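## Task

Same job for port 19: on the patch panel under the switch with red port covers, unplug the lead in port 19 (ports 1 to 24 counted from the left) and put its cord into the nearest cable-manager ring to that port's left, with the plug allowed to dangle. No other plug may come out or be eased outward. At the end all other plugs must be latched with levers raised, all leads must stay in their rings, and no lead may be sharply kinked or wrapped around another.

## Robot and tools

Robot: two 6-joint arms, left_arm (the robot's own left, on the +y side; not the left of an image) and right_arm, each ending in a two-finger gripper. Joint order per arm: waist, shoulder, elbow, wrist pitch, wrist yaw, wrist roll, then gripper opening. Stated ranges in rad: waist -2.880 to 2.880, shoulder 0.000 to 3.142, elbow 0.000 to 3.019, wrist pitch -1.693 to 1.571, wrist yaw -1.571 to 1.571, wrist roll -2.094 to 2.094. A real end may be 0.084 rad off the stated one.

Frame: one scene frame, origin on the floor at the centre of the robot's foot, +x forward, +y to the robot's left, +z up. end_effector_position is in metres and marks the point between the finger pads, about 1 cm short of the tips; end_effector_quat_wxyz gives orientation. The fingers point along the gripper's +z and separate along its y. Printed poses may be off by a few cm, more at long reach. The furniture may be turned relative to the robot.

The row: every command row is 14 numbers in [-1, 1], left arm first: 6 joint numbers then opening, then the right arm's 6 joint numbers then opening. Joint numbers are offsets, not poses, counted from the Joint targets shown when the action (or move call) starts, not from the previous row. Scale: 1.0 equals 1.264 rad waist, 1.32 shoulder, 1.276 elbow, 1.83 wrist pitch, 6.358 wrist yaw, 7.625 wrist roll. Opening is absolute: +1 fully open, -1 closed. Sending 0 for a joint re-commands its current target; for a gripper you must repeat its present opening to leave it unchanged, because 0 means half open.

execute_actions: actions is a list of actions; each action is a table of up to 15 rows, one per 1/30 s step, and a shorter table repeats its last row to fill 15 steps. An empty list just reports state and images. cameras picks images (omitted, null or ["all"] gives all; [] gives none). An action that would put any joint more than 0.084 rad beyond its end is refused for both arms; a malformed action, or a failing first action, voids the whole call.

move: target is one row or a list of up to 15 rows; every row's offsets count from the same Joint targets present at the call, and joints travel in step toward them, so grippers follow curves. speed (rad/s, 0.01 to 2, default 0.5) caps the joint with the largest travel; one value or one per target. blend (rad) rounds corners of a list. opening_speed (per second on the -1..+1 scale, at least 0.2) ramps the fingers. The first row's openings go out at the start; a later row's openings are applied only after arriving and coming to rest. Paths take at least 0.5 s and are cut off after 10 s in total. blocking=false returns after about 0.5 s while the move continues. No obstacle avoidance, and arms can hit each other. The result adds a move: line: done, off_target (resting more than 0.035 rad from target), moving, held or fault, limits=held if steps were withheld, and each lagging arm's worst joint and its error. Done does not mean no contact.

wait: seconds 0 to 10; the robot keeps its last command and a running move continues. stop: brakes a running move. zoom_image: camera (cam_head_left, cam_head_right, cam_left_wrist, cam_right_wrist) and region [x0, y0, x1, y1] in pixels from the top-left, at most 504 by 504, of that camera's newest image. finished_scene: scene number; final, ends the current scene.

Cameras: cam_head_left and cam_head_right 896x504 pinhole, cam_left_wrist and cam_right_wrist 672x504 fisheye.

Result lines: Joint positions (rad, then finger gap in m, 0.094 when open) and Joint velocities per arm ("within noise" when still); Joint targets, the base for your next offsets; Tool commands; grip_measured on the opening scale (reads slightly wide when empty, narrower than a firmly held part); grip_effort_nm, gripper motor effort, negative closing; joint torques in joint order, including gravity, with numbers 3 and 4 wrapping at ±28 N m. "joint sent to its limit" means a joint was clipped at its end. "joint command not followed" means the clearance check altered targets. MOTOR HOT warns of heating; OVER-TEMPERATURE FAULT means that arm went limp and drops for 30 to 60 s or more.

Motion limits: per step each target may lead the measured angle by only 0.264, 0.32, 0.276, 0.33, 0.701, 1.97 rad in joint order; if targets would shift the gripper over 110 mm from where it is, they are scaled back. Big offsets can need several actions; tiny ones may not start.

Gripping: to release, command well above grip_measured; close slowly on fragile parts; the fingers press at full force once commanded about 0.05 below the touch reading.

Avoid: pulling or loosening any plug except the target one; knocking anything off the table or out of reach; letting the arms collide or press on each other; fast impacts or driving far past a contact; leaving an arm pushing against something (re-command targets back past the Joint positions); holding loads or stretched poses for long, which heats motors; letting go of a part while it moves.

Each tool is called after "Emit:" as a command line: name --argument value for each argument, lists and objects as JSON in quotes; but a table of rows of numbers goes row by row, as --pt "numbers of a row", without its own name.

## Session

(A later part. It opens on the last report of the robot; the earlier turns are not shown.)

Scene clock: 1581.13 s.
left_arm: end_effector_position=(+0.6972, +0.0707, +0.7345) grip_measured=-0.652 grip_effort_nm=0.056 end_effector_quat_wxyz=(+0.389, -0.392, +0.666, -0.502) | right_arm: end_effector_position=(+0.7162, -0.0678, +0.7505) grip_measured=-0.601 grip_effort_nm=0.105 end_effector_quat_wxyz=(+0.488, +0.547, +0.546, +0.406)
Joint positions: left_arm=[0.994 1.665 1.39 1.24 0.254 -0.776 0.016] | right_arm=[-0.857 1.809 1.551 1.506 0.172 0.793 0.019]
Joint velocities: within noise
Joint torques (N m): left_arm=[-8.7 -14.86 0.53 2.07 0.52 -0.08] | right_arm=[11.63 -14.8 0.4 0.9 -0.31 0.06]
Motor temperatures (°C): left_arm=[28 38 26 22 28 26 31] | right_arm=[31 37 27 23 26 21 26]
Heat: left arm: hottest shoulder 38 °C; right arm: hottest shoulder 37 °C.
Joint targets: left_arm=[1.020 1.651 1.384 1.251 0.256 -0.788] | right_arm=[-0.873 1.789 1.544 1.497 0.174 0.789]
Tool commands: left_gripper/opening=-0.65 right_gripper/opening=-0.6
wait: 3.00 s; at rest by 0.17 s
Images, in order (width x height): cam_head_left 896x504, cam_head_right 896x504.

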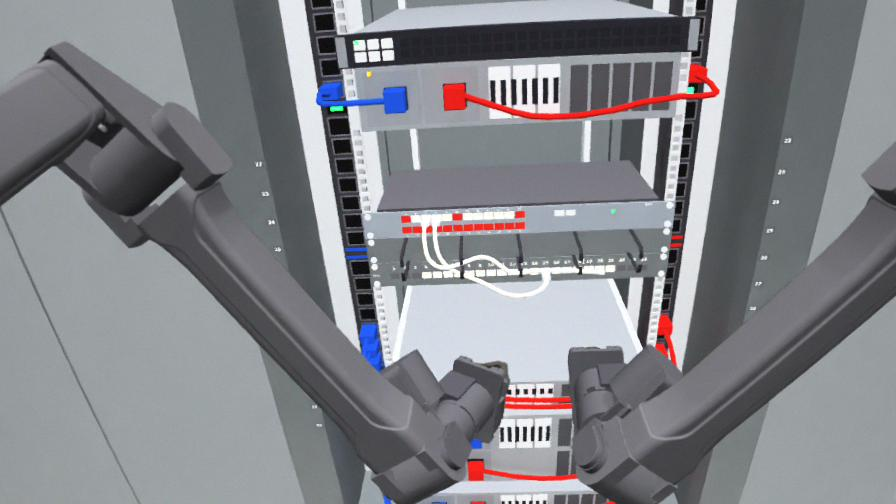

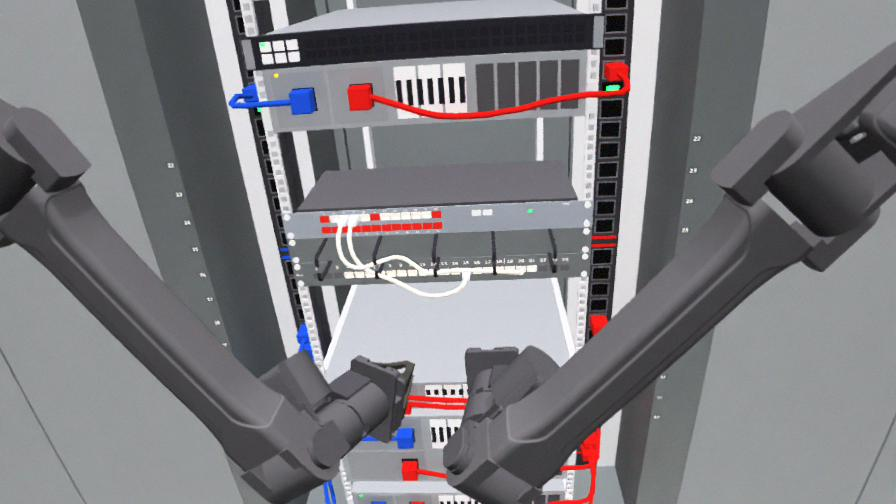

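Emit:
zoom_image --camera "cam_head_left" --region '[440, 240, 490, 290]'

Emit:
zoom_image --camera "cam_head_right" --region '[350, 240, 400, 290]'

Emit:
zoom_image --camera "cam_head_left" --region '[500, 240, 550, 290]'

Emit:
zoom_image --camera "cam_right_wrist" --region '[40, 50, 260, 330]'

Emit:
zoom_image --camera "cam_left_wrist" --region '[430, 0, 650, 280]'

Scaled by 10.080 from the camera's 896x504 image, which has a finer 1280x720 frame.

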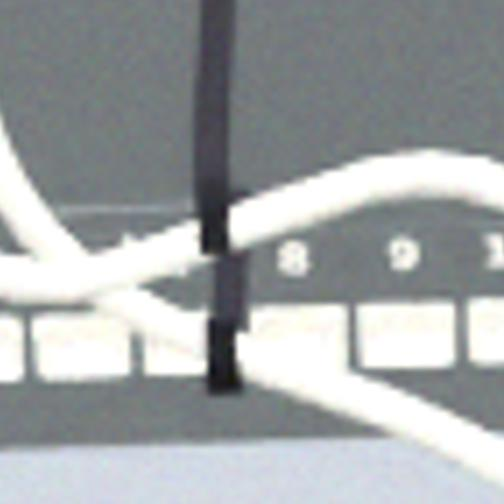

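Scaled by 10.080 from the camera's 896x504 image, which has a finer 1280x720 frame.

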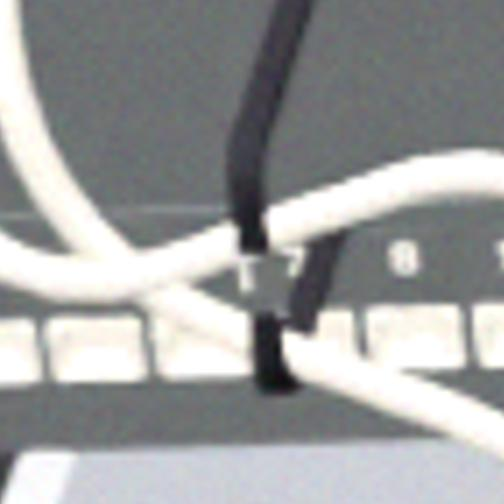

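Scaled by 10.080 from the camera's 896x504 image, which has a finer 1280x720 frame.

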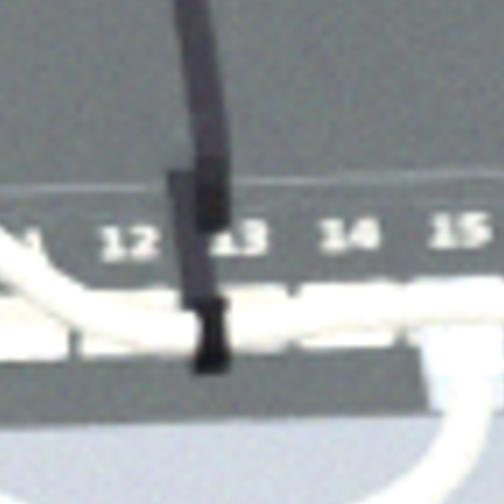

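This scene's latest camera images include none from cam_right_wrist. They are from: cam_head_left, cam_head_right. cam_right_wrist's image comes with the result of a call that names it in "cameras".

This scene's latest camera images include none from cam_left_wrist. They are from: cam_head_left, cam_head_right. cam_left_wrist's image comes with the result of a call that names it in "cameras".

Emit:
finished_scene --scene 2

The scene is finished: the task was done.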